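# Seat a matching bearing on a compatible plate's bore

## Task

Some plates and bearings here do not go together. Pick one plate and one bearing that match what the drawing requires, then rest that bearing on that plate's bore with the plate facing the correct side up. The task fails if a bearing from any other pairing touches a plate while centred over that plate's bore, even for a moment. Do not disturb the press, which sits inside a transparent guard, and leave the gauge idle at the end.

## Robot and tools

Robot: two UR-style six-joint arms, left_arm and right_arm, each with a two-finger 140 mm gripper whose fingers can fold. Joint order for each arm: shoulder pan, shoulder lift, elbow, wrist 1, wrist 2, wrist 3. Gripper fingers point along the gripper's +z and close along its y; end_effector_position is the point between the pads when closed. Fingertips reach about 33 mm past it at gaps up to 40 mm, only 9 mm when wide open. Grip with the outer quarter of the pads; parts grabbed near the palm can be pulled in, held loosely or squeezed too hard. A fingertip pushed into a surface folds easily, so a move may pass the surface unnoticed.

Frame: scene frame, origin at table height midway between the nominal bases, +x out over the table, +z up, left_arm on the +y side. Bases: left_arm (+0.055, +0.547, +0.009) m, right_arm (+0.006, -0.686, +0.009) m. Reported positions are in metres and may be off by a few centimetres. Cameras: cam_low, cam_nest, cam_left_wrist, cam_right_wrist (672x504 each).

The 18-number row: one flat list covering both arms. Numbers 1-6 are left_arm joint offsets, 7-9 are left gripper position, force_limit, speed; numbers 10-18 repeat this for right_arm. All values lie in [-1, 1]. Joint numbers are offsets, not poses: they count from the Joint targets shown when the call starts (not from the previous row), scaled so 1.0 equals 1.481 rad for the two shoulder joints and 2.222 rad for elbow and wrists. Sending 0 for all six holds that arm at its current targets. Gripper numbers are absolute: position +1 fully open (140 mm), about -0.8 pads touching, -1 closes until blocked; force_limit -1 to +1 sets pad force (roughly 14 N to 58 N on small parts, more with faster closes); speed -1 to +1 sets closing rate (about 30 to 250 mm/s). To keep a gripper unchanged, resend its previous three numbers.

execute_actions: {"actions": [one action]}, plus optional "cameras". The action may hold "rows" (1-15 rows, one per 1/30 s step), "steps" (1-450, default 15, at least the number of rows), "until" (conditions on gauge fields only, e.g. {"gauge": {"readings": [">", 0]}}), and "gauge" ({"measure": true} or {"stop": true}). After the rows, each arm keeps heading for its last row's target. An empty actions list returns camera images.

move: "target" is one 18-number row or a list of up to 15 rows, all offsets counted from the same starting Joint targets. "speed" in rad/s (0.01-3.14, default 0.5) caps the fastest joint. "blend" in rad rounds corners between list targets (0 means stop at each). "stop_force" in N (4-120) ends an arm's path when its wrist sensor senses that much push; use it with a low speed for touching down, and omit it when moving away from contact. "zero" (default true) re-zeroes the sensor first. "blocking": false returns early; call wait or stop before the next motion. The result adds a move: line such as done, off_target, held, moving or fault. Moves do not avoid obstacles.

wait {"seconds": 0-10}; stop brakes a running move; zoom_image {"camera", "region": [x0, y0, x1, y1] pixels, at most 504 per side}; show_instructions shows the drawing; zero_wrist_force {"arm"}; read_manual gives licence texts; finished_scene {"scene"} ends the scene irreversibly.

Results list Joint positions, Joint velocities, Joint targets (rad), Joint torques, per-arm end_effector_position and quat_wxyz, Wrist force and torque in the gripper's own axes, gripper position_measured (counts: 3 open, 230 pads met) and object_status (0 moving, 1 blocked while opening, 2 blocked while closing i.e. holding, 3 reached target or pads met). Lines like "joint sent to its limit" and "joint command not followed" (clearance check between arms) may appear. Gauge fields: state (idle/busy), message, readings count, no_1 to no_5 in mm for each numbered drawing requirement (0.000 means nothing found).

Gauge: put one round piece flat on its plate, within 40 mm of the centre, with nothing else under the lens; send measure and wait about 12 s until readings increases. A plate with a bearing pressed in counts as a single piece. Keep the arms clear while it reads, and make sure it ends idle.

Avoid: dropping parts or letting them fall off the table; releasing parts while they move; hitting fixed objects, the press, its guard or the other arm; gripping the other arm's fingers. Contact forces near 150 N or joint torques at their limits (wrist 51.3 N m) halt the arm for 10 s. Stiff arms fault if commanded past a firm contact. Never hover a wrong bearing centred over any plate's bore. Long stretched holds heat motors. Check that object_status reads 2 after gripping.

Each tool is called after "Request:" as a command line: name --argument value for each argument, lists and objects as JSON in quotes; but a table of rows of numbers goes row by row, as --pt "numbers of a row", without its own name.

Reference images:

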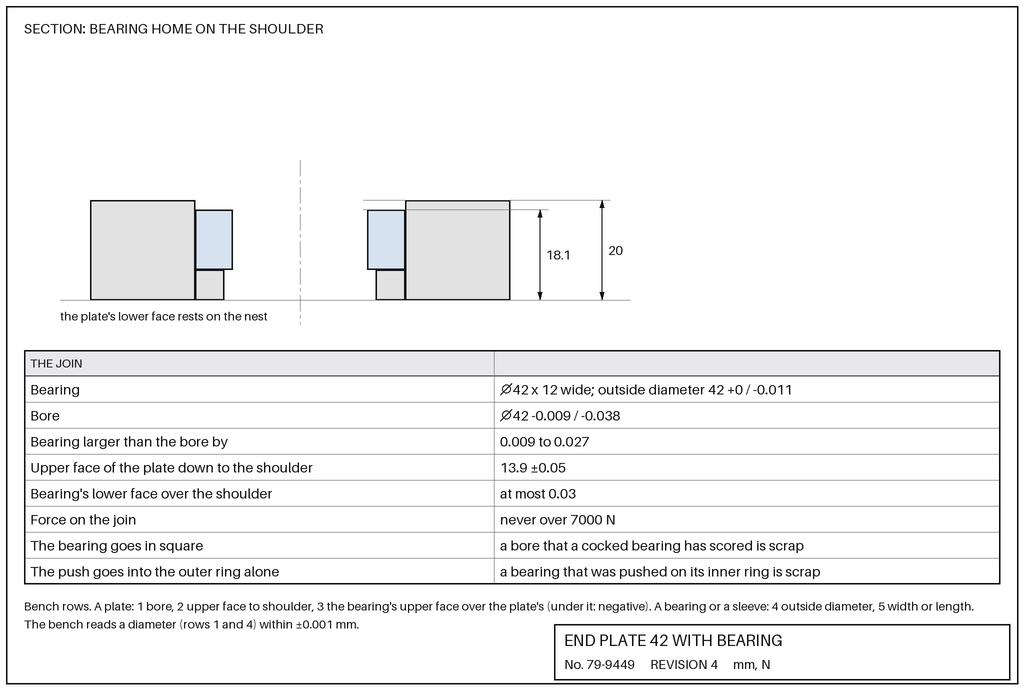

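## Session

Request:
execute_actions --actions '[]'

Request:
zoom_image --camera "cam_low" --region '[392, 200, 672, 350]'

Scene clock: 0.00 s.
left_arm: end_effector_position=(+0.4852, +0.5954, +0.3566) position_measured=3 object_status=3 end_effector_quat_wxyz=(-0.182, +0.750, +0.546, +0.325) | right_arm: end_effector_position=(+1.1291, -0.4232, +0.1184) position_measured=3 object_status=3 end_effector_quat_wxyz=(-0.101, +0.742, +0.308, +0.586)
Joint positions: left_arm=[-0.952 -2.182 2.247 -1.192 -0.928 0.78] | right_arm=[-0.083 -0.691 1.67 -3.75 -0.94 -3.59]
Joint velocities: within noise
Joint torques (N m): no reading
Wrist force (N): no reading
Wrist torque (N m): no reading
Wrist force, peak (N): no reading
Joint targets: left_arm=[-0.952 -2.182 2.247 -1.192 -0.928 0.780] | right_arm=[-0.083 -0.691 1.670 -3.750 -0.940 -3.590]
Tool commands: left_gripper/position=+1.0 left_gripper/force_limit=+1.0 left_gripper/speed=+1.0 right_gripper/position=+1.0 right_gripper/force_limit=+1.0 right_gripper/speed=+1.0
gauge: message=nothing_yet readings=0 no_1=0.000 no_2=0.000 no_3=0.000 no_4=0.000 no_5=0.000
camera_calibration:
cam_left_wrist: T_world_to_cam=[[0.942186, -0.327369, 0.0715221, -0.275455], [-0.27704, -0.881085, -0.383326, 0.792036], [0.188506, 0.34135, -0.92084, 0.212955], [0, 0, 0, 1]] pos_world=[0.438812, 0.534983, 0.519406]
cam_right_wrist: T_world_to_cam=[[0.575291, -0.790732, 0.209244, -1.00049], [-0.369091, -0.479247, -0.7963, 0.315515], [0.729939, 0.380875, -0.567559, -0.411602], [0, 0, 0, 1]] pos_world=[0.992472, -0.483141, 0.226983]

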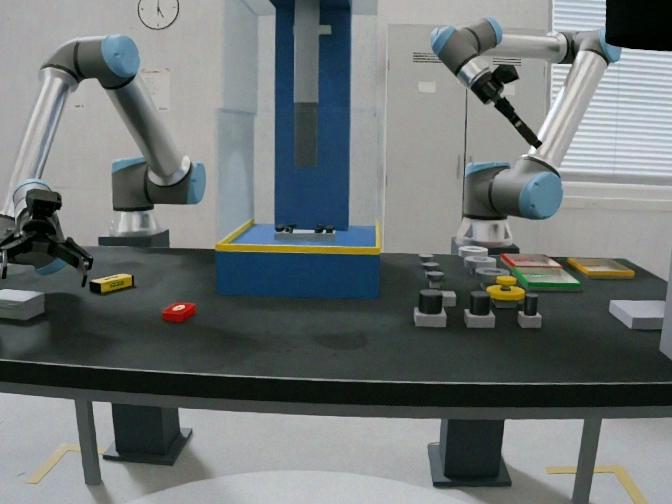

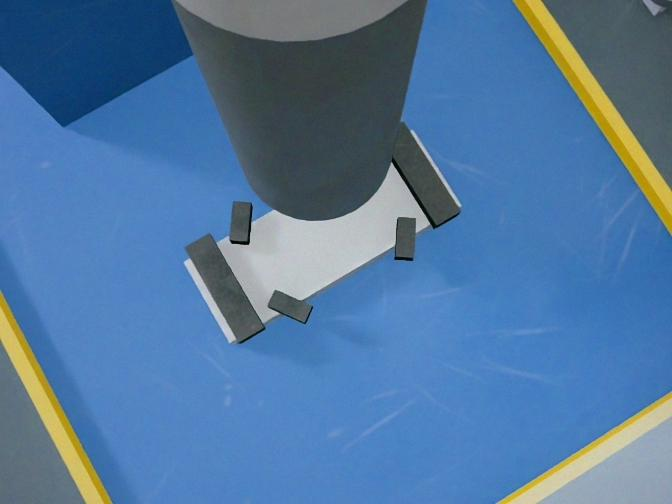

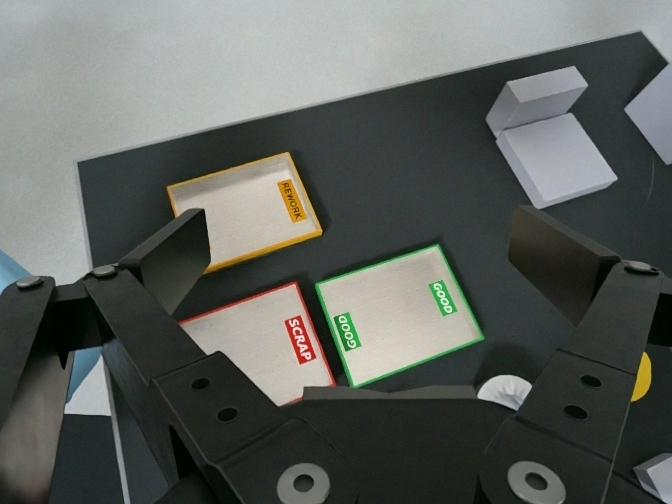

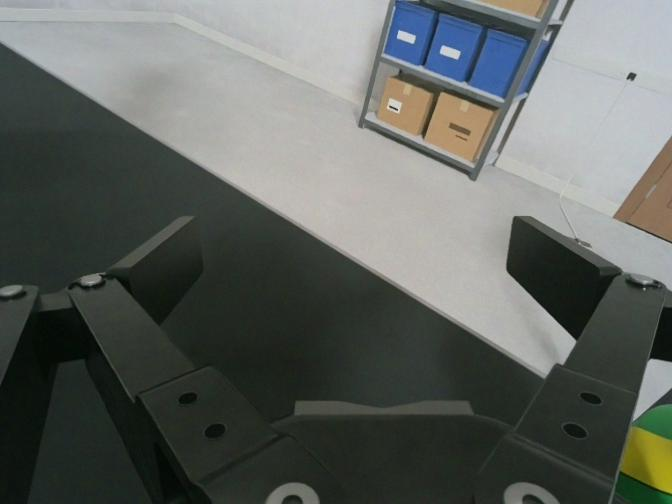

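Scaled by 1.800 from the camera's 672x504 image, which has a finer 960x720 frame.

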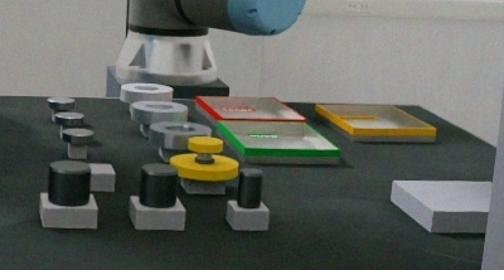

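Request:
move --target '[0.3207,0.3518,-0.1366,-0.2975,-0.2894,0.8482,1,1,1,0,0,0,0,0,0,1,1,1]' --speed 0.8 --cameras '["cam_left_wrist"]'

Request:
zoom_image --camera "cam_left_wrist" --region '[240, 100, 500, 400]'

Scene clock: 15.73 s.
left_arm: end_effector_position=(+0.6801, +0.4200, +0.2997) position_measured=3 object_status=3 end_effector_quat_wxyz=(+0.000, +1.000, +0.000, +0.000) | right_arm: end_effector_position=(+1.1291, -0.4232, +0.1184) position_measured=3 object_status=3 end_effector_quat_wxyz=(-0.101, +0.742, +0.308, +0.586)
Joint positions: left_arm=[-0.477 -1.661 1.944 -1.853 -1.571 2.665] | right_arm=[-0.083 -0.691 1.67 -3.75 -0.94 -3.59]
Joint torques (N m): left_arm=[16.89 -31.53 -52.08 -8.18 -3.65 3.7] | right_arm=[-0.44 -97.07 -31.82 -4.19 0.8 -0.68]
Wrist force (N): left_arm=[0.3 1.1 0.0] | right_arm=[-0.2 0.0 -0.1]
Wrist torque (N m): left_arm=[0.07 0.20 -0.33] | right_arm=[0.00 0.05 -0.01]
Wrist force, peak (N): left_arm=[1.6 1.0 0.1] | right_arm=[0.3 -0.4 -0.1]
Joint targets: left_arm=[-0.477 -1.661 1.944 -1.853 -1.571 2.665] | right_arm=[-0.083 -0.691 1.670 -3.750 -0.940 -3.590]
gauge: message=nothing_yet readings=0 no_1=0.000 no_2=0.000 no_3=0.000 no_4=0.000 no_5=0.000
move: done
camera_calibration:
cam_left_wrist: T_world_to_cam=[[-0.000688628, -0.999875, -0.0157918, 0.437538], [-0.934333, -0.00498489, 0.356367, 0.527023], [-0.356401, 0.0150002, -0.934213, 0.695372], [0, 0, 0, 1]] pos_world=[0.740547, 0.429679, 0.468722]
Images, in order (width x height): cam_left_wrist 672x504.

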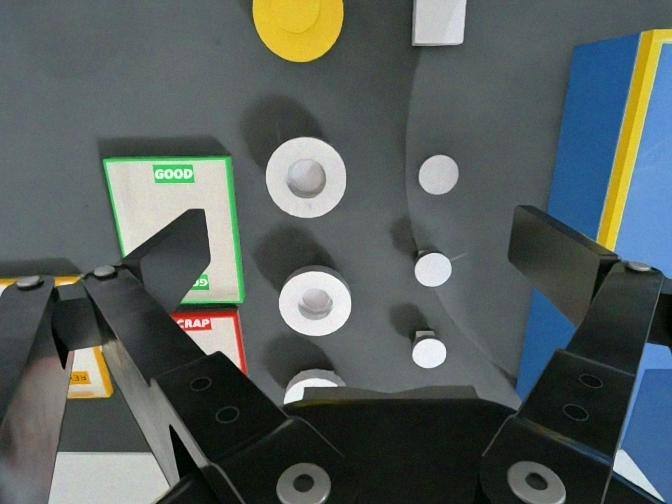

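Scaled by 1.680 from the camera's 672x504 image, which has a finer 960x720 frame.

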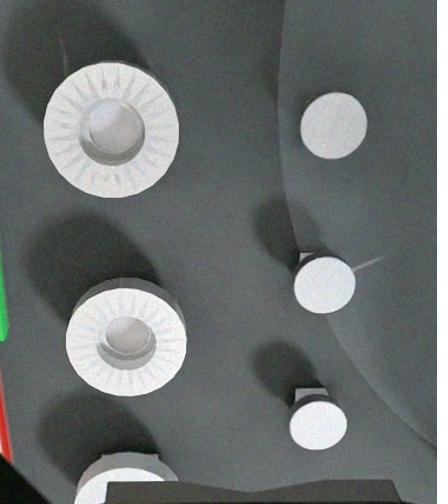

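Request:
move --pt "-0.095 0.0926 0.0795 -0.1415 0 -0.0635 0.1 -1 0 0 0 0 0 0 0 1 1 1" --pt "-0.095 0.1614 0.1111 -0.2189 0 -0.0635 0.1 -1 0 0 0 0 0 0 0 1 1 1" --speed '[0.5,0.15]' --cameras '["cam_left_wrist"]'

Scene clock: 36.50 s.
left_arm: end_effector_position=(+0.6628, +0.3289, +0.0577) position_measured=117 object_status=3 end_effector_quat_wxyz=(+0.000, +1.000, +0.000, +0.000) | right_arm: end_effector_position=(+1.1291, -0.4232, +0.1184) position_measured=3 object_status=3 end_effector_quat_wxyz=(-0.101, +0.742, +0.308, +0.586)
Joint positions: left_arm=[-0.618 -1.422 2.19 -2.34 -1.571 2.524] | right_arm=[-0.083 -0.691 1.67 -3.75 -0.94 -3.59]
Joint torques (N m): left_arm=[-14.52 -40.8 -29.05 -8.22 -2.92 -4.17] | right_arm=[-0.87 -96.58 -32.73 -4.44 0.77 -0.3]
Wrist force (N): left_arm=[0.4 0.5 -0.7] | right_arm=[0.1 0.0 0.2]
Wrist torque (N m): left_arm=[-0.04 0.21 -0.13] | right_arm=[0.01 -0.04 -0.01]
Wrist force, peak (N): left_arm=[0.0 1.9 2.5] | right_arm=[-0.2 -0.2 -0.6]
Joint targets: left_arm=[-0.618 -1.422 2.191 -2.340 -1.571 2.524] | right_arm=[-0.083 -0.691 1.670 -3.750 -0.940 -3.590]
gauge: message=nothing_yet readings=0 no_1=0.000 no_2=0.000 no_3=0.000 no_4=0.000 no_5=0.000
move: done
camera_calibration:
cam_left_wrist: T_world_to_cam=[[-0.000352516, -0.99988, -0.0154883, 0.342303], [-0.934491, -0.00518428, 0.35595, 0.596958], [-0.355988, 0.0145992, -0.934377, 0.464275], [0, 0, 0, 1]] pos_world=[0.723248, 0.338579, 0.226622]
Images, in order (width x height): cam_left_wrist 672x504.

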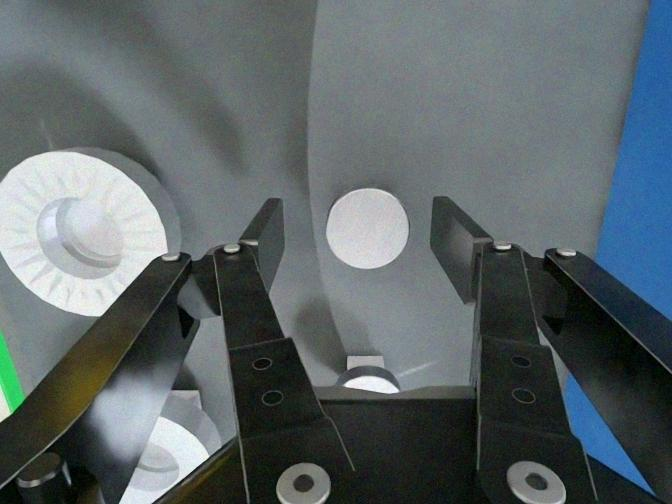

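Request:
move --target '[-0.0051,0,0,0,0,0,0.1,-1,0,0,0,0,0,0,0,1,1,1]'

Request:
execute_actions --actions '[{"rows":[[0,0,0,0,0,0,-1,-0.5,-1,0,0,0,0,0,0,1,1,1]],"steps":70}]' --cameras '["cam_left_wrist"]'

Scene clock: 52.93 s.
left_arm: end_effector_position=(+0.6612, +0.3244, +0.0576) position_measured=117 object_status=3 end_effector_quat_wxyz=(+0.000, +1.000, -0.004, +0.000) | right_arm: end_effector_position=(+1.1291, -0.4232, +0.1184) position_measured=3 object_status=3 end_effector_quat_wxyz=(-0.101, +0.742, +0.308, +0.586)
Joint positions: left_arm=[-0.625 -1.422 2.191 -2.34 -1.571 2.524] | right_arm=[-0.083 -0.691 1.67 -3.75 -0.94 -3.59]
Joint torques (N m): left_arm=[-14.86 -42.95 -28.95 -8.14 -0.15 -4.2] | right_arm=[-0.9 -96.96 -33.23 -4.65 0.4 -0.47]
Wrist force (N): left_arm=[0.5 0.7 -0.7] | right_arm=[0.0 0.1 0.0]
Wrist torque (N m): left_arm=[0.02 0.20 -0.12] | right_arm=[0.02 -0.01 0.00]
Wrist force, peak (N): left_arm=[0.6 0.6 -0.9] | right_arm=[0.3 0.2 0.4]
Joint targets: left_arm=[-0.625 -1.422 2.191 -2.340 -1.571 2.524] | right_arm=[-0.083 -0.691 1.670 -3.750 -0.940 -3.590]
gauge: message=nothing_yet readings=0 no_1=0.000 no_2=0.000 no_3=0.000 no_4=0.000 no_5=0.000
move: done

Scene clock: 55.47 s.
left_arm: end_effector_position=(+0.6611, +0.3243, +0.0576) position_measured=168 object_status=2 end_effector_quat_wxyz=(+0.000, +1.000, -0.004, +0.000) | right_arm: end_effector_position=(+1.1291, -0.4232, +0.1184) position_measured=3 object_status=3 end_effector_quat_wxyz=(-0.101, +0.742, +0.308, +0.586)
Joint positions: left_arm=[-0.625 -1.422 2.191 -2.34 -1.571 2.524] | right_arm=[-0.083 -0.691 1.67 -3.75 -0.94 -3.59]
Joint torques (N m): left_arm=[-12.16 -41.76 -29.56 -6 0.21 -4.16] | right_arm=[-0.83 -95.61 -33.02 -4.42 0.58 -0.1]
Wrist force (N): left_arm=[-2.0 -1.9 -11.8] | right_arm=[-0.2 -0.2 -0.1]
Wrist torque (N m): left_arm=[-0.02 0.15 -0.12] | right_arm=[-0.04 0.03 0.00]
Wrist force, peak (N): left_arm=[-2.5 -2.0 -12.9] | right_arm=[0.3 -0.4 0.3]
Joint targets: left_arm=[-0.625 -1.422 2.191 -2.340 -1.571 2.524] | right_arm=[-0.083 -0.691 1.670 -3.750 -0.940 -3.590]
gauge: message=nothing_yet readings=0 no_1=0.000 no_2=0.000 no_3=0.000 no_4=0.000 no_5=0.000
camera_calibration:
cam_left_wrist: T_world_to_cam=[[-0.00794883, -0.999848, -0.0155032, 0.34267], [-0.934501, 0.00191003, 0.355954, 0.593122], [-0.355871, 0.0173172, -0.934375, 0.462699], [0, 0, 0, 1]] pos_world=[0.721658, 0.333472, 0.226522]
Images, in order (width x height): cam_left_wrist 672x504.

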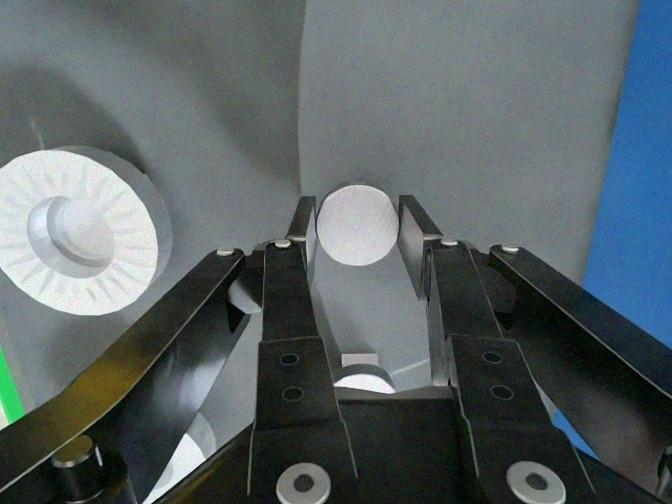

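Request:
move --pt "0 -0.0687 -0.0318 0.0777 0 0 -1 -0.5 -1 0 0 0 0 0 0 1 1 1" --pt "0.4442 0.201 -0.2299 0.096 0 0.9995 -1 -0.5 -1 0 0 0 0 0 0 1 1 1" --speed '[0.25,0.9]' --blend 0.02

Request:
move --target '[0,0.0275,0.0139,-0.032,0,0,-1,-0.5,-1,0,0,0,0,0,0,1,1,1]' --speed 0.035 --stop_force 4 --cameras '["cam_left_wrist"]'

Scene clock: 72.17 s.
left_arm: end_effector_position=(+0.9191, +0.7495, +0.1001) position_measured=168 object_status=2 end_effector_quat_wxyz=(+0.000, +0.707, -0.707, +0.000) | right_arm: end_effector_position=(+1.1291, -0.4232, +0.1184) position_measured=3 object_status=3 end_effector_quat_wxyz=(-0.101, +0.742, +0.308, +0.586)
Joint positions: left_arm=[0.033 -1.124 1.68 -2.126 -1.571 4.744] | right_arm=[-0.083 -0.691 1.67 -3.75 -0.94 -3.59]
Joint torques (N m): left_arm=[16.23 -74.97 -47.7 -3 2.77 3.62] | right_arm=[0.15 -95.99 -33.85 -4.77 0.75 -0.56]
Wrist force (N): left_arm=[0.3 0.9 1.2] | right_arm=[-0.1 -0.1 -0.2]
Wrist torque (N m): left_arm=[-0.06 0.36 -0.25] | right_arm=[-0.03 0.04 -0.01]
Wrist force, peak (N): left_arm=[-2.4 -2.2 -13.0] | right_arm=[0.3 0.2 -0.4]
Joint targets: left_arm=[0.033 -1.124 1.680 -2.126 -1.571 4.745] | right_arm=[-0.083 -0.691 1.670 -3.750 -0.940 -3.590]
gauge: message=nothing_yet readings=0 no_1=0.000 no_2=0.000 no_3=0.000 no_4=0.000 no_5=0.000
move: done

Scene clock: 75.17 s.
left_arm: end_effector_position=(+0.9186, +0.7495, +0.0610) position_measured=168 object_status=2 end_effector_quat_wxyz=(+0.000, +0.707, -0.707, +0.000) | right_arm: end_effector_position=(+1.1291, -0.4232, +0.1184) position_measured=3 object_status=3 end_effector_quat_wxyz=(-0.101, +0.742, +0.308, +0.586)
Joint positions: left_arm=[0.033 -1.089 1.706 -2.188 -1.571 4.745] | right_arm=[-0.083 -0.691 1.67 -3.75 -0.94 -3.59]
Joint torques (N m): left_arm=[10.24 -103.49 -46.31 -2.91 2.94 3.6] | right_arm=[-0.22 -96.54 -33.38 -5.05 0.66 -0.47]
Wrist force (N): left_arm=[0.2 0.6 1.4] | right_arm=[0.2 0.0 -0.2]
Wrist torque (N m): left_arm=[-0.06 0.38 -0.27] | right_arm=[0.01 -0.03 -0.01]
Wrist force, peak (N): left_arm=[1.3 5.3 -12.1] | right_arm=[-0.3 -0.3 0.1]
Joint targets: left_arm=[0.033 -1.089 1.706 -2.188 -1.571 4.745] | right_arm=[-0.083 -0.691 1.670 -3.750 -0.940 -3.590]
gauge: message=nothing_yet readings=0 no_1=0.000 no_2=0.000 no_3=0.000 no_4=0.000 no_5=0.000
move: contact (left_arm)
camera_calibration:
cam_left_wrist: T_world_to_cam=[[-0.999889, 0.0000161904, -0.014869, 0.931682], [-0.00528378, 0.934343, 0.356335, -0.720836], [0.0138985, 0.356374, -0.93424, -0.0436625], [0, 0, 0, 1]] pos_world=[0.928377, 0.689053, 0.229921]
Images, in order (width x height): cam_left_wrist 672x504.

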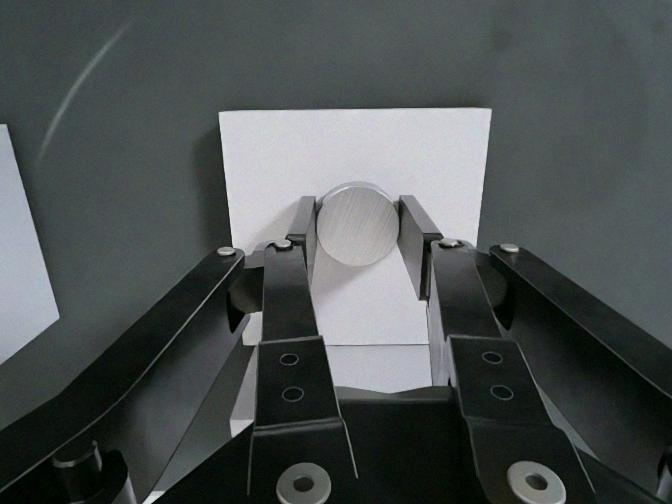

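Request:
execute_actions --actions '[{"rows":[[0,0,0,0,0,0,0.175,-1,-0.7,0,0,0,0,0,0,1,1,1]],"steps":38}]'

Request:
move --pt "0 -0.0238 -0.0116 0.0276 0 0 0.175 -1 -0.7 0 0 0 0 0 0 1 1 1" --pt "-0.303 -0.3302 0.2116 0.0086 0 0 0.175 -1 -0.7 0 0 0 0 0 0 1 1 1" --speed '[0.2,0.9]' --blend 0.01

Request:
execute_actions --actions '[{"gauge":{"measure":true},"steps":420,"until":{"gauge":{"readings":[">",0]}}}]'

Request:
move --pt "0.303 0.3064 -0.2232 0.019 0 0 0.175 -1 -0.7 0 0 0 0 0 0 1 1 1" --pt "0.303 0.3302 -0.2116 -0.0086 0 0 0.175 -1 -0.7 0 0 0 0 0 0 1 1 1" --speed '[0.9,0.15]' --blend 0.01

Request:
execute_actions --actions '[{"rows":[[0,0,0,0,0,0,-1,-0.5,-1,0,0,0,0,0,0,1,1,1]],"steps":80}]'

Request:
move --pt "0 -0.0238 -0.0116 0.0276 0 0 -1 -0.5 -1 0 0 0 0 0 0 1 1 1" --pt "-0.4442 -0.2936 0.1865 0.0093 0 -0.9995 -1 -0.5 -1 0 0 0 0 0 0 1 1 1" --speed '[0.2,0.9]' --blend 0.01

Request:
move --target '[0,0.0687,0.0318,-0.0777,0,0,-1,-0.5,-1,0,0,0,0,0,0,1,1,1]' --speed 0.08 --stop_force 4 --cameras '["cam_low"]'

Request:
zoom_image --camera "cam_low" --region '[400, 200, 500, 290]'

Scene clock: 102.83 s.
left_arm: end_effector_position=(+0.9186, +0.7495, +0.0610) position_measured=107 object_status=3 end_effector_quat_wxyz=(+0.000, +0.707, -0.707, +0.000) | right_arm: end_effector_position=(+1.1291, -0.4232, +0.1184) position_measured=3 object_status=3 end_effector_quat_wxyz=(-0.101, +0.742, +0.308, +0.586)
Joint positions: left_arm=[0.033 -1.089 1.706 -2.188 -1.571 4.745] | right_arm=[-0.083 -0.691 1.67 -3.75 -0.94 -3.59]
Joint torques (N m): left_arm=[-9.31 -100.4 -46.14 -3.16 2.16 2.89] | right_arm=[-0.08 -97.27 -34.73 -5.18 0.63 -0.42]
Wrist force (N): left_arm=[0.4 0.6 0.7] | right_arm=[0.1 -0.2 0.0]
Wrist torque (N m): left_arm=[-0.06 0.33 -0.27] | right_arm=[-0.03 -0.02 0.00]
Wrist force, peak (N): left_arm=[0.6 0.7 1.9] | right_arm=[-0.5 0.2 0.1]
Joint targets: left_arm=[0.033 -1.089 1.706 -2.188 -1.571 4.745] | right_arm=[-0.083 -0.691 1.670 -3.750 -0.940 -3.590]
gauge: message=nothing_yet readings=0 no_1=0.000 no_2=0.000 no_3=0.000 no_4=0.000 no_5=0.000

Scene clock: 104.40 s.
left_arm: end_effector_position=(+0.6629, +0.4689, +0.1396) position_measured=107 object_status=3 end_effector_quat_wxyz=(+0.000, -0.532, +0.847, +0.000) | right_arm: end_effector_position=(+1.1291, -0.4232, +0.1184) position_measured=3 object_status=3 end_effector_quat_wxyz=(-0.101, +0.742, +0.308, +0.586)
Joint positions: left_arm=[-0.416 -1.578 2.176 -2.169 -1.571 4.745] | right_arm=[-0.083 -0.691 1.67 -3.75 -0.94 -3.59]
Joint torques (N m): left_arm=[-13.46 -59.68 -33.36 -8.35 2.29 2.7] | right_arm=[-0.46 -96.81 -34.79 -5.23 0.23 -0.66]
Wrist force (N): left_arm=[1.0 1.2 0.0] | right_arm=[0.0 0.0 -0.2]
Wrist torque (N m): left_arm=[0.06 0.12 -0.28] | right_arm=[0.01 0.01 -0.01]
Wrist force, peak (N): left_arm=[5.9 4.2 0.0] | right_arm=[0.2 -0.3 -0.1]
Joint targets: left_arm=[-0.416 -1.578 2.176 -2.169 -1.571 4.745] | right_arm=[-0.083 -0.691 1.670 -3.750 -0.940 -3.590]
gauge: message=nothing_yet readings=0 no_1=0.000 no_2=0.000 no_3=0.000 no_4=0.000 no_5=0.000
move: done

Scene clock: 116.60 s.
left_arm: end_effector_position=(+0.6628, +0.4689, +0.1396) position_measured=107 object_status=3 end_effector_quat_wxyz=(+0.000, -0.532, +0.847, +0.000) | right_arm: end_effector_position=(+1.1291, -0.4232, +0.1184) position_measured=3 object_status=3 end_effector_quat_wxyz=(-0.101, +0.742, +0.308, +0.586)
Joint positions: left_arm=[-0.416 -1.578 2.176 -2.169 -1.571 4.745] | right_arm=[-0.083 -0.691 1.67 -3.75 -0.94 -3.59]
Joint torques (N m): left_arm=[-14.77 -58.18 -33.81 -8.26 1.67 2.43] | right_arm=[-0.5 -96.37 -34.61 -5.58 0.31 -0.58]
Wrist force (N): left_arm=[1.0 0.8 0.1] | right_arm=[-0.1 -0.2 -0.3]
Wrist torque (N m): left_arm=[-0.01 0.12 -0.28] | right_arm=[-0.04 0.03 -0.01]
Wrist force, peak (N): left_arm=[1.0 1.3 0.0] | right_arm=[0.0 -0.5 -0.3]
Joint targets: left_arm=[-0.416 -1.578 2.176 -2.169 -1.571 4.745] | right_arm=[-0.083 -0.691 1.670 -3.750 -0.940 -3.590]
Tool commands: left_gripper/position=+0.175 left_gripper/force_limit=-1.0 left_gripper/speed=-0.7 right_gripper/position=+1.0 right_gripper/force_limit=+1.0 right_gripper/speed=+1.0
gauge: message=measure_taken readings=1 no_1=0.000 no_2=0.000 no_3=0.000 no_4=41.998 no_5=12.000

Scene clock: 118.17 s.
left_arm: end_effector_position=(+0.9186, +0.7495, +0.0611) position_measured=107 object_status=3 end_effector_quat_wxyz=(+0.000, +0.707, -0.707, +0.000) | right_arm: end_effector_position=(+1.1291, -0.4232, +0.1184) position_measured=3 object_status=3 end_effector_quat_wxyz=(-0.101, +0.742, +0.308, +0.586)
Joint positions: left_arm=[0.033 -1.089 1.706 -2.188 -1.571 4.745] | right_arm=[-0.083 -0.691 1.67 -3.75 -0.94 -3.59]
Joint torques (N m): left_arm=[16.5 -76.48 -33.81 -8.11 1.44 2.62] | right_arm=[1.18 -97.19 -34.88 -5.46 0.27 -0.5]
Wrist force (N): left_arm=[0.5 0.7 0.5] | right_arm=[-0.1 -0.2 -0.1]
Wrist torque (N m): left_arm=[-0.05 0.31 -0.27] | right_arm=[-0.04 0.03 0.00]
Wrist force, peak (N): left_arm=[5.3 3.7 0.2] | right_arm=[0.2 -0.3 0.4]
Joint targets: left_arm=[0.033 -1.089 1.706 -2.188 -1.571 4.745] | right_arm=[-0.083 -0.691 1.670 -3.750 -0.940 -3.590]
gauge: message=measure_taken readings=1 no_1=0.000 no_2=0.000 no_3=0.000 no_4=41.998 no_5=12.000
move: done

Scene clock: 121.03 s.
left_arm: end_effector_position=(+0.9186, +0.7495, +0.0610) position_measured=168 object_status=2 end_effector_quat_wxyz=(+0.000, +0.707, -0.707, +0.000) | right_arm: end_effector_position=(+1.1291, -0.4232, +0.1184) position_measured=3 object_status=3 end_effector_quat_wxyz=(-0.101, +0.742, +0.308, +0.586)
Joint positions: left_arm=[0.033 -1.089 1.706 -2.188 -1.571 4.745] | right_arm=[-0.083 -0.691 1.67 -3.75 -0.94 -3.59]
Joint torques (N m): left_arm=[15.68 -75.88 -33.4 -5.93 1.44 2.47] | right_arm=[-0.82 -95.27 -34.98 -5.7 0.55 -0.48]
Wrist force (N): left_arm=[1.2 3.4 -8.5] | right_arm=[-0.3 -0.2 0.1]
Wrist torque (N m): left_arm=[-0.10 0.31 -0.27] | right_arm=[-0.04 0.05 -0.01]
Wrist force, peak (N): left_arm=[0.8 4.0 -9.6] | right_arm=[0.3 -0.4 -0.1]
Joint targets: left_arm=[0.033 -1.089 1.706 -2.188 -1.571 4.745] | right_arm=[-0.083 -0.691 1.670 -3.750 -0.940 -3.590]
gauge: message=measure_taken readings=1 no_1=0.000 no_2=0.000 no_3=0.000 no_4=41.998 no_5=12.000

Scene clock: 124.53 s.
left_arm: end_effector_position=(+0.6607, +0.3247, +0.1397) position_measured=168 object_status=2 end_effector_quat_wxyz=(+0.000, +1.000, -0.004, +0.000) | right_arm: end_effector_position=(+1.1291, -0.4232, +0.1184) position_measured=3 object_status=3 end_effector_quat_wxyz=(-0.101, +0.742, +0.308, +0.586)
Joint positions: left_arm=[-0.625 -1.524 2.121 -2.167 -1.571 2.524] | right_arm=[-0.083 -0.691 1.67 -3.75 -0.94 -3.59]
Joint torques (N m): left_arm=[-14.71 -64.78 -34.21 -8.24 1.27 -4.3] | right_arm=[-0.66 -96.07 -34.88 -5.49 0.7 -0.37]
Wrist force (N): left_arm=[0.8 0.5 0.3] | right_arm=[0.0 -0.1 0.1]
Wrist torque (N m): left_arm=[-0.09 0.13 -0.12] | right_arm=[-0.02 0.01 -0.01]
Wrist force, peak (N): left_arm=[1.0 3.9 -9.6] | right_arm=[0.1 0.3 0.3]
Joint targets: left_arm=[-0.625 -1.524 2.121 -2.167 -1.571 2.524] | right_arm=[-0.083 -0.691 1.670 -3.750 -0.940 -3.590]
gauge: message=measure_taken readings=1 no_1=0.000 no_2=0.000 no_3=0.000 no_4=41.998 no_5=12.000
move: done

Scene clock: 127.97 s.
left_arm: end_effector_position=(+0.6607, +0.3246, +0.0578) position_measured=168 object_status=2 end_effector_quat_wxyz=(+0.000, +1.000, -0.004, +0.000) | right_arm: end_effector_position=(+1.1291, -0.4232, +0.1184) position_measured=3 object_status=3 end_effector_quat_wxyz=(-0.101, +0.742, +0.308, +0.586)
Joint positions: left_arm=[-0.625 -1.423 2.191 -2.339 -1.571 2.524] | right_arm=[-0.083 -0.691 1.67 -3.75 -0.94 -3.59]
Joint torques (N m): left_arm=[-14.19 -64.78 -40.98 -3.18 1.43 -4.13] | right_arm=[-0.22 -97.64 -34.96 -5.94 0.66 -0.35]
Wrist force (N): left_arm=[-1.4 -0.6 -5.6] | right_arm=[0.2 -0.1 0.2]
Wrist torque (N m): left_arm=[0.06 0.16 -0.13] | right_arm=[-0.03 -0.05 -0.01]
Wrist force, peak (N): left_arm=[-5.5 -4.0 -17.9] | right_arm=[-0.1 -0.3 -0.3]
Joint targets: left_arm=[-0.625 -1.423 2.191 -2.339 -1.571 2.524] | right_arm=[-0.083 -0.691 1.670 -3.750 -0.940 -3.590]
gauge: message=measure_taken readings=1 no_1=0.000 no_2=0.000 no_3=0.000 no_4=41.998 no_5=12.000
move: contact (left_arm)
Images, in order (width x height): cam_low 672x504.

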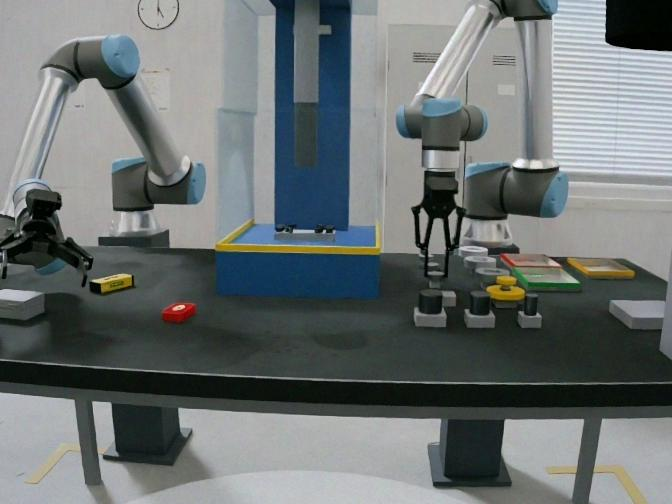

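Scaled by 5.040 from the camera's 672x504 image, which has a finer 960x720 frame.

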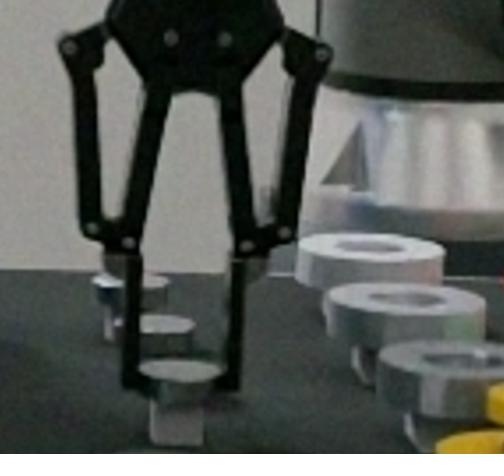

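Request:
execute_actions --actions '[{"rows":[[0,0,0,0,0,0,0.1,-1,-0.7,0,0,0,0,0,0,1,1,1]],"steps":35}]'

Request:
move --pt "0 -0.0681 -0.0318 0.0774 0 0 0.1 -1 -0.7 0 0 0 0 0 0 1 1 1" --pt "0.1413 -0.1047 -0.0067 0.0766 0 0.7978 0.1 -1 -0.7 0 0 0 0 0 0 1 1 1" --speed '[0.2,0.8]' --blend 0.01

Request:
move --target '[0,0.0806,0.0356,-0.089,0,0,0.572,-1,0,0,0,0,0,0,0,1,1,1]' --speed 0.2 --stop_force 8 --cameras '["cam_left_wrist"]'

Scene clock: 147.20 s.
left_arm: end_effector_position=(+0.6607, +0.3246, +0.0579) position_measured=117 object_status=3 end_effector_quat_wxyz=(+0.000, +1.000, -0.004, +0.000) | right_arm: end_effector_position=(+1.1291, -0.4232, +0.1184) position_measured=3 object_status=3 end_effector_quat_wxyz=(-0.101, +0.742, +0.308, +0.586)
Joint positions: left_arm=[-0.625 -1.423 2.191 -2.339 -1.571 2.524] | right_arm=[-0.083 -0.691 1.67 -3.75 -0.94 -3.59]
Joint torques (N m): left_arm=[-13.42 -65.86 -40.66 -6.47 1.03 -4.04] | right_arm=[-0.84 -96.54 -35.48 -6.24 0.29 -0.44]
Wrist force (N): left_arm=[0.3 0.5 -0.6] | right_arm=[-0.1 -0.1 -0.1]
Wrist torque (N m): left_arm=[-0.03 0.24 -0.13] | right_arm=[-0.02 0.02 -0.01]
Wrist force, peak (N): left_arm=[-1.4 -1.0 -6.1] | right_arm=[-0.3 -0.3 0.3]
Joint targets: left_arm=[-0.625 -1.423 2.191 -2.339 -1.571 2.524] | right_arm=[-0.083 -0.691 1.670 -3.750 -0.940 -3.590]
gauge: message=measure_taken readings=1 no_1=0.000 no_2=0.000 no_3=0.000 no_4=41.998 no_5=12.000

Scene clock: 150.97 s.
left_arm: end_effector_position=(+0.6630, +0.4688, +0.1398) position_measured=117 object_status=3 end_effector_quat_wxyz=(+0.000, +0.707, -0.707, +0.000) | right_arm: end_effector_position=(+1.1291, -0.4232, +0.1184) position_measured=3 object_status=3 end_effector_quat_wxyz=(-0.101, +0.742, +0.308, +0.586)
Joint positions: left_arm=[-0.416 -1.578 2.176 -2.168 -1.571 4.296] | right_arm=[-0.083 -0.691 1.67 -3.75 -0.94 -3.59]
Joint torques (N m): left_arm=[16.41 -59.36 -34.16 -8.41 1.09 3.78] | right_arm=[0.35 -97.68 -36.5 -5.93 0.74 -0.22]
Wrist force (N): left_arm=[0.8 1.2 -0.5] | right_arm=[-0.1 0.1 0.1]
Wrist torque (N m): left_arm=[0.10 0.08 -0.32] | right_arm=[0.02 0.01 -0.01]
Wrist force, peak (N): left_arm=[0.7 1.0 -1.3] | right_arm=[0.1 -0.3 0.3]
Joint targets: left_arm=[-0.416 -1.578 2.176 -2.168 -1.571 4.296] | right_arm=[-0.083 -0.691 1.670 -3.750 -0.940 -3.590]
gauge: message=measure_taken readings=1 no_1=0.000 no_2=0.000 no_3=0.000 no_4=41.998 no_5=12.000
move: done

Scene clock: 153.00 s.
left_arm: end_effector_position=(+0.6630, +0.4689, +0.0490) position_measured=57 object_status=3 end_effector_quat_wxyz=(+0.000, +0.707, -0.707, -0.001) | right_arm: end_effector_position=(+1.1291, -0.4232, +0.1184) position_measured=3 object_status=3 end_effector_quat_wxyz=(-0.101, +0.742, +0.308, +0.586)
Joint positions: left_arm=[-0.416 -1.458 2.255 -2.366 -1.571 4.296] | right_arm=[-0.083 -0.691 1.67 -3.75 -0.94 -3.59]
Joint torques (N m): left_arm=[12.86 -37.8 -28.18 -8.29 0.98 3.68] | right_arm=[-2.65 -96.45 -35.92 -5.87 0.38 -0.41]
Wrist force (N): left_arm=[0.5 1.1 -0.8] | right_arm=[0.1 -0.1 0.0]
Wrist torque (N m): left_arm=[0.04 0.22 -0.33] | right_arm=[-0.02 -0.02 -0.01]
Wrist force, peak (N): left_arm=[0.6 0.8 -1.8] | right_arm=[0.5 0.2 0.0]
Joint targets: left_arm=[-0.416 -1.458 2.255 -2.366 -1.571 4.296] | right_arm=[-0.083 -0.691 1.670 -3.750 -0.940 -3.590]
gauge: message=measure_taken readings=1 no_1=0.000 no_2=0.000 no_3=0.000 no_4=41.998 no_5=12.000
move: done
camera_calibration:
cam_left_wrist: T_world_to_cam=[[-0.9999, 0.000501549, -0.0141535, 0.675686], [-0.0045826, 0.934151, 0.356849, -0.456052], [0.0134005, 0.356878, -0.934055, 0.0488347], [0, 0, 0, 1]] pos_world=[0.672874, 0.408255, 0.217919]
Images, in order (width x height): cam_left_wrist 672x504.

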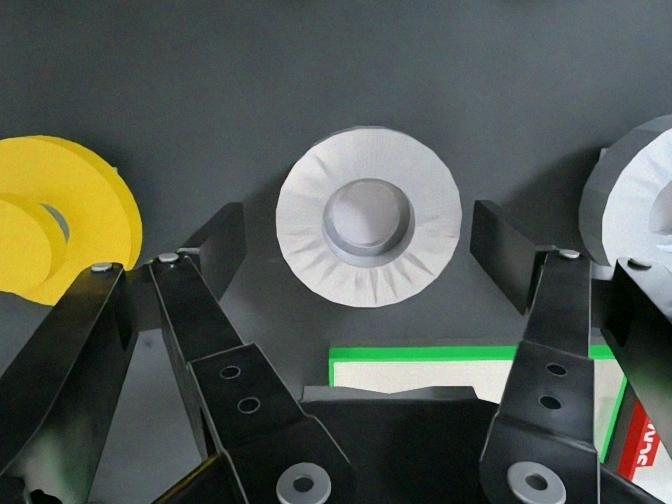

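Request:
move --target '[-0.002,-0.0053,0.0038,-0.0006,0,0,0.572,-1,0,0,0,0,0,0,0,1,1,1]'

Request:
execute_actions --actions '[{"rows":[[0,0,0,0,0,0,-1,0,-1,0,0,0,0,0,0,1,1,1]],"steps":75}]'

Request:
move --pt "0 -0.0806 -0.0356 0.089 0 0 -1 0 -1 0 0 0 0 0 0 1 1 1" --pt "0.3049 0.231 -0.2626 0.1086 0 0.2019 -1 0 -1 0 0 0 0 0 0 1 1 1" --speed '[0.15,0.6]' --blend 0.02

Request:
move --target '[0,0.0327,0.0168,-0.0385,0,0,-1,0,-1,0,0,0,0,0,0,1,1,1]' --speed 0.03 --stop_force 4 --cameras '["cam_left_wrist"]'

Scene clock: 180.53 s.
left_arm: end_effector_position=(+0.6585, +0.4690, +0.0494) position_measured=57 object_status=3 end_effector_quat_wxyz=(+0.000, +0.706, -0.708, +0.000) | right_arm: end_effector_position=(+1.1291, -0.4232, +0.1184) position_measured=3 object_status=3 end_effector_quat_wxyz=(-0.101, +0.742, +0.308, +0.586)
Joint positions: left_arm=[-0.419 -1.466 2.263 -2.367 -1.571 4.296] | right_arm=[-0.083 -0.691 1.67 -3.75 -0.94 -3.59]
Joint torques (N m): left_arm=[-14.77 -63.05 -27.92 -8.23 1.13 3.44] | right_arm=[-1.17 -97.85 -36.1 -5.82 0.72 -0.34]
Wrist force (N): left_arm=[0.5 0.9 -0.8] | right_arm=[0.1 -0.1 -0.1]
Wrist torque (N m): left_arm=[0.01 0.22 -0.33] | right_arm=[-0.01 -0.01 -0.01]
Wrist force, peak (N): left_arm=[0.6 1.4 -1.1] | right_arm=[0.1 0.4 0.4]
Joint targets: left_arm=[-0.419 -1.466 2.264 -2.367 -1.571 4.296] | right_arm=[-0.083 -0.691 1.670 -3.750 -0.940 -3.590]
gauge: message=measure_taken readings=1 no_1=0.000 no_2=0.000 no_3=0.000 no_4=41.998 no_5=12.000
move: done

Scene clock: 183.23 s.
left_arm: end_effector_position=(+0.6584, +0.4690, +0.0494) position_measured=105 object_status=2 end_effector_quat_wxyz=(+0.000, +0.706, -0.708, +0.000) | right_arm: end_effector_position=(+1.1291, -0.4232, +0.1184) position_measured=3 object_status=3 end_effector_quat_wxyz=(-0.101, +0.742, +0.308, +0.586)
Joint positions: left_arm=[-0.419 -1.466 2.264 -2.367 -1.571 4.296] | right_arm=[-0.083 -0.691 1.67 -3.75 -0.94 -3.59]
Joint torques (N m): left_arm=[-11.76 -33.72 -28.1 -3.72 1.04 3.54] | right_arm=[0.73 -96.34 -36.78 -5.77 0.43 -0.44]
Wrist force (N): left_arm=[-1.2 5.3 -16.3] | right_arm=[0.0 0.0 0.1]
Wrist torque (N m): left_arm=[0.05 0.25 -0.22] | right_arm=[0.00 0.00 -0.01]
Wrist force, peak (N): left_arm=[-1.7 5.8 -17.4] | right_arm=[0.4 0.0 -0.2]
Joint targets: left_arm=[-0.419 -1.466 2.264 -2.367 -1.571 4.296] | right_arm=[-0.083 -0.691 1.670 -3.750 -0.940 -3.590]
gauge: message=measure_taken readings=1 no_1=0.000 no_2=0.000 no_3=0.000 no_4=41.998 no_5=12.000

Scene clock: 186.00 s.
left_arm: end_effector_position=(+0.9187, +0.7494, +0.0999) position_measured=105 object_status=2 end_effector_quat_wxyz=(+0.000, +0.707, -0.707, +0.000) | right_arm: end_effector_position=(+1.1291, -0.4232, +0.1184) position_measured=3 object_status=3 end_effector_quat_wxyz=(-0.101, +0.742, +0.308, +0.586)
Joint positions: left_arm=[0.033 -1.124 1.68 -2.126 -1.571 4.745] | right_arm=[-0.083 -0.691 1.67 -3.75 -0.94 -3.59]
Joint torques (N m): left_arm=[14.84 -78.43 -48.26 -3.12 0.96 3.76] | right_arm=[0.01 -98.04 -37 -5.9 0.53 -0.28]
Wrist force (N): left_arm=[0.1 0.9 2.7] | right_arm=[-0.1 0.0 0.0]
Wrist torque (N m): left_arm=[-0.04 0.38 -0.26] | right_arm=[-0.01 0.04 -0.01]
Wrist force, peak (N): left_arm=[-1.4 5.9 -17.1] | right_arm=[0.2 0.3 0.1]
Joint targets: left_arm=[0.033 -1.124 1.680 -2.126 -1.571 4.745] | right_arm=[-0.083 -0.691 1.670 -3.750 -0.940 -3.590]
gauge: message=measure_taken readings=1 no_1=0.000 no_2=0.000 no_3=0.000 no_4=41.998 no_5=12.000
move: done

Scene clock: 189.93 s.
left_arm: end_effector_position=(+0.9179, +0.7495, +0.0529) position_measured=105 object_status=2 end_effector_quat_wxyz=(+0.000, +0.707, -0.707, +0.000) | right_arm: end_effector_position=(+1.1291, -0.4232, +0.1184) position_measured=3 object_status=3 end_effector_quat_wxyz=(-0.101, +0.742, +0.308, +0.586)
Joint positions: left_arm=[0.033 -1.082 1.712 -2.2 -1.571 4.745] | right_arm=[-0.083 -0.691 1.67 -3.75 -0.94 -3.59]
Joint torques (N m): left_arm=[8.04 -105.8 -46.75 -5.09 0.95 2.75] | right_arm=[-0.82 -97.35 -36.43 -6.14 0.69 -0.26]
Wrist force (N): left_arm=[0.4 0.7 3.2] | right_arm=[0.1 0.0 -0.1]
Wrist torque (N m): left_arm=[-0.06 0.32 -0.27] | right_arm=[0.01 -0.01 -0.01]
Wrist force, peak (N): left_arm=[2.6 21.4 -42.8] | right_arm=[0.2 -0.1 0.4]
Joint targets: left_arm=[0.033 -1.082 1.712 -2.200 -1.571 4.745] | right_arm=[-0.083 -0.691 1.670 -3.750 -0.940 -3.590]
gauge: message=measure_taken readings=1 no_1=0.000 no_2=0.000 no_3=0.000 no_4=41.998 no_5=12.000
move: contact (left_arm); left_arm: the wrist 1 is farthest, 0.011 rad from its target
camera_calibration:
cam_left_wrist: T_world_to_cam=[[-0.999895, 0.000412963, -0.014505, 0.930511], [-0.00478339, 0.934343, 0.356342, -0.718418], [0.0136998, 0.356374, -0.934243, -0.0510354], [0, 0, 0, 1]] pos_world=[0.927675, 0.689053, 0.22182]
Images, in order (width x height): cam_left_wrist 672x504.

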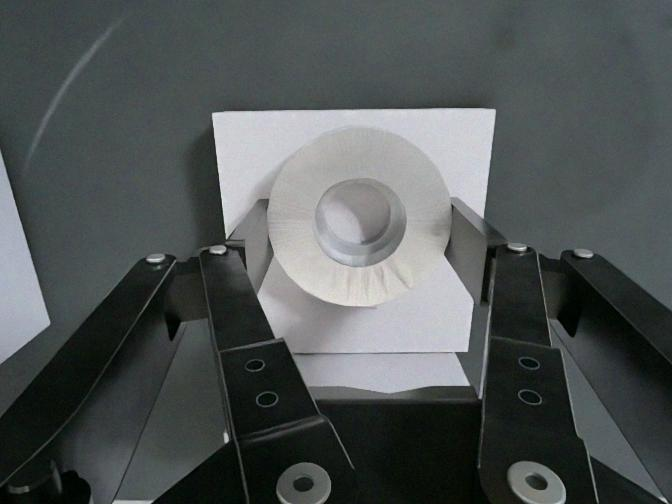

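Request:
execute_actions --actions '[{"rows":[[0,0,0,0,0,0,0.572,-1,-0.7,0,0,0,0,0,0,1,1,1]],"steps":35}]'

Request:
move --pt "0 -0.0286 -0.0143 0.033 0 0 0.572 -1 -0.7 0 0 0 0 0 0 1 1 1" --pt "-0.4443 -0.2983 0.1838 0.0147 0 -0.9996 0.572 -1 -0.7 0 0 0 0 0 0 1 1 1" --speed '[0.2,0.9]' --blend 0.01

Request:
execute_actions --actions '[{"rows":[[0,0,0,0,0,0,0.1,-1,0,0,0,0,0,0,0,1,1,1]],"gauge":{"measure":true},"steps":420,"until":{"gauge":{"readings":[">",1]}}}]'

Scene clock: 209.37 s.
left_arm: end_effector_position=(+0.9179, +0.7495, +0.0530) position_measured=57 object_status=3 end_effector_quat_wxyz=(+0.000, +0.707, -0.707, +0.000) | right_arm: end_effector_position=(+1.1291, -0.4232, +0.1184) position_measured=3 object_status=3 end_effector_quat_wxyz=(-0.101, +0.742, +0.308, +0.586)
Joint positions: left_arm=[0.033 -1.082 1.712 -2.2 -1.571 4.745] | right_arm=[-0.083 -0.691 1.67 -3.75 -0.94 -3.59]
Joint torques (N m): left_arm=[-8.82 -92.5 -36.14 -6.99 1.24 -2.62] | right_arm=[-0.51 -97.77 -37.29 -5.94 0.58 -0.28]
Wrist force (N): left_arm=[0.6 0.9 0.9] | right_arm=[-0.1 0.0 -0.3]
Wrist torque (N m): left_arm=[0.00 0.29 -0.27] | right_arm=[0.01 0.05 -0.01]
Wrist force, peak (N): left_arm=[0.6 0.8 3.5] | right_arm=[0.2 -0.5 0.2]
Joint targets: left_arm=[0.033 -1.082 1.712 -2.200 -1.571 4.745] | right_arm=[-0.083 -0.691 1.670 -3.750 -0.940 -3.590]
gauge: message=measure_taken readings=1 no_1=0.000 no_2=0.000 no_3=0.000 no_4=41.998 no_5=12.000

Scene clock: 212.90 s.
left_arm: end_effector_position=(+0.6608, +0.3245, +0.1397) position_measured=57 object_status=3 end_effector_quat_wxyz=(+0.000, +1.000, -0.004, +0.000) | right_arm: end_effector_position=(+1.1291, -0.4232, +0.1184) position_measured=3 object_status=3 end_effector_quat_wxyz=(-0.101, +0.742, +0.308, +0.586)
Joint positions: left_arm=[-0.625 -1.524 2.121 -2.168 -1.571 2.524] | right_arm=[-0.083 -0.691 1.67 -3.75 -0.94 -3.59]
Joint torques (N m): left_arm=[-14.69 -64.47 -33.94 -8.34 1.35 -4.38] | right_arm=[-0.37 -98.53 -37.54 -6.21 0.63 -0.38]
Wrist force (N): left_arm=[0.5 0.3 -0.4] | right_arm=[-0.1 -0.1 0.1]
Wrist torque (N m): left_arm=[-0.13 0.19 -0.13] | right_arm=[-0.03 0.03 -0.01]
Wrist force, peak (N): left_arm=[0.3 0.9 3.0] | right_arm=[0.6 0.1 0.0]
Joint targets: left_arm=[-0.625 -1.524 2.121 -2.168 -1.571 2.524] | right_arm=[-0.083 -0.691 1.670 -3.750 -0.940 -3.590]
gauge: message=measure_taken readings=1 no_1=0.000 no_2=0.000 no_3=0.000 no_4=41.998 no_5=12.000
move: done

Scene clock: 225.10 s.
left_arm: end_effector_position=(+0.6607, +0.3245, +0.1398) position_measured=117 object_status=3 end_effector_quat_wxyz=(+0.000, +1.000, -0.004, +0.000) | right_arm: end_effector_position=(+1.1291, -0.4232, +0.1184) position_measured=3 object_status=3 end_effector_quat_wxyz=(-0.101, +0.742, +0.308, +0.586)
Joint positions: left_arm=[-0.625 -1.524 2.121 -2.168 -1.571 2.524] | right_arm=[-0.083 -0.691 1.67 -3.75 -0.94 -3.59]
Joint torques (N m): left_arm=[-15.18 -65.53 -36.76 -7.68 1.1 -4.18] | right_arm=[0.15 -97.4 -37.49 -6.09 0.76 -0.38]
Wrist force (N): left_arm=[0.8 0.3 -0.3] | right_arm=[0.1 0.0 -0.1]
Wrist torque (N m): left_arm=[-0.13 0.13 -0.13] | right_arm=[0.01 -0.02 -0.01]
Wrist force, peak (N): left_arm=[1.1 0.2 -0.4] | right_arm=[0.1 -0.5 0.0]
Joint targets: left_arm=[-0.625 -1.524 2.121 -2.168 -1.571 2.524] | right_arm=[-0.083 -0.691 1.670 -3.750 -0.940 -3.590]
gauge: message=measure_taken readings=2 no_1=41.953 no_2=13.899 no_3=0.000 no_4=0.000 no_5=0.000


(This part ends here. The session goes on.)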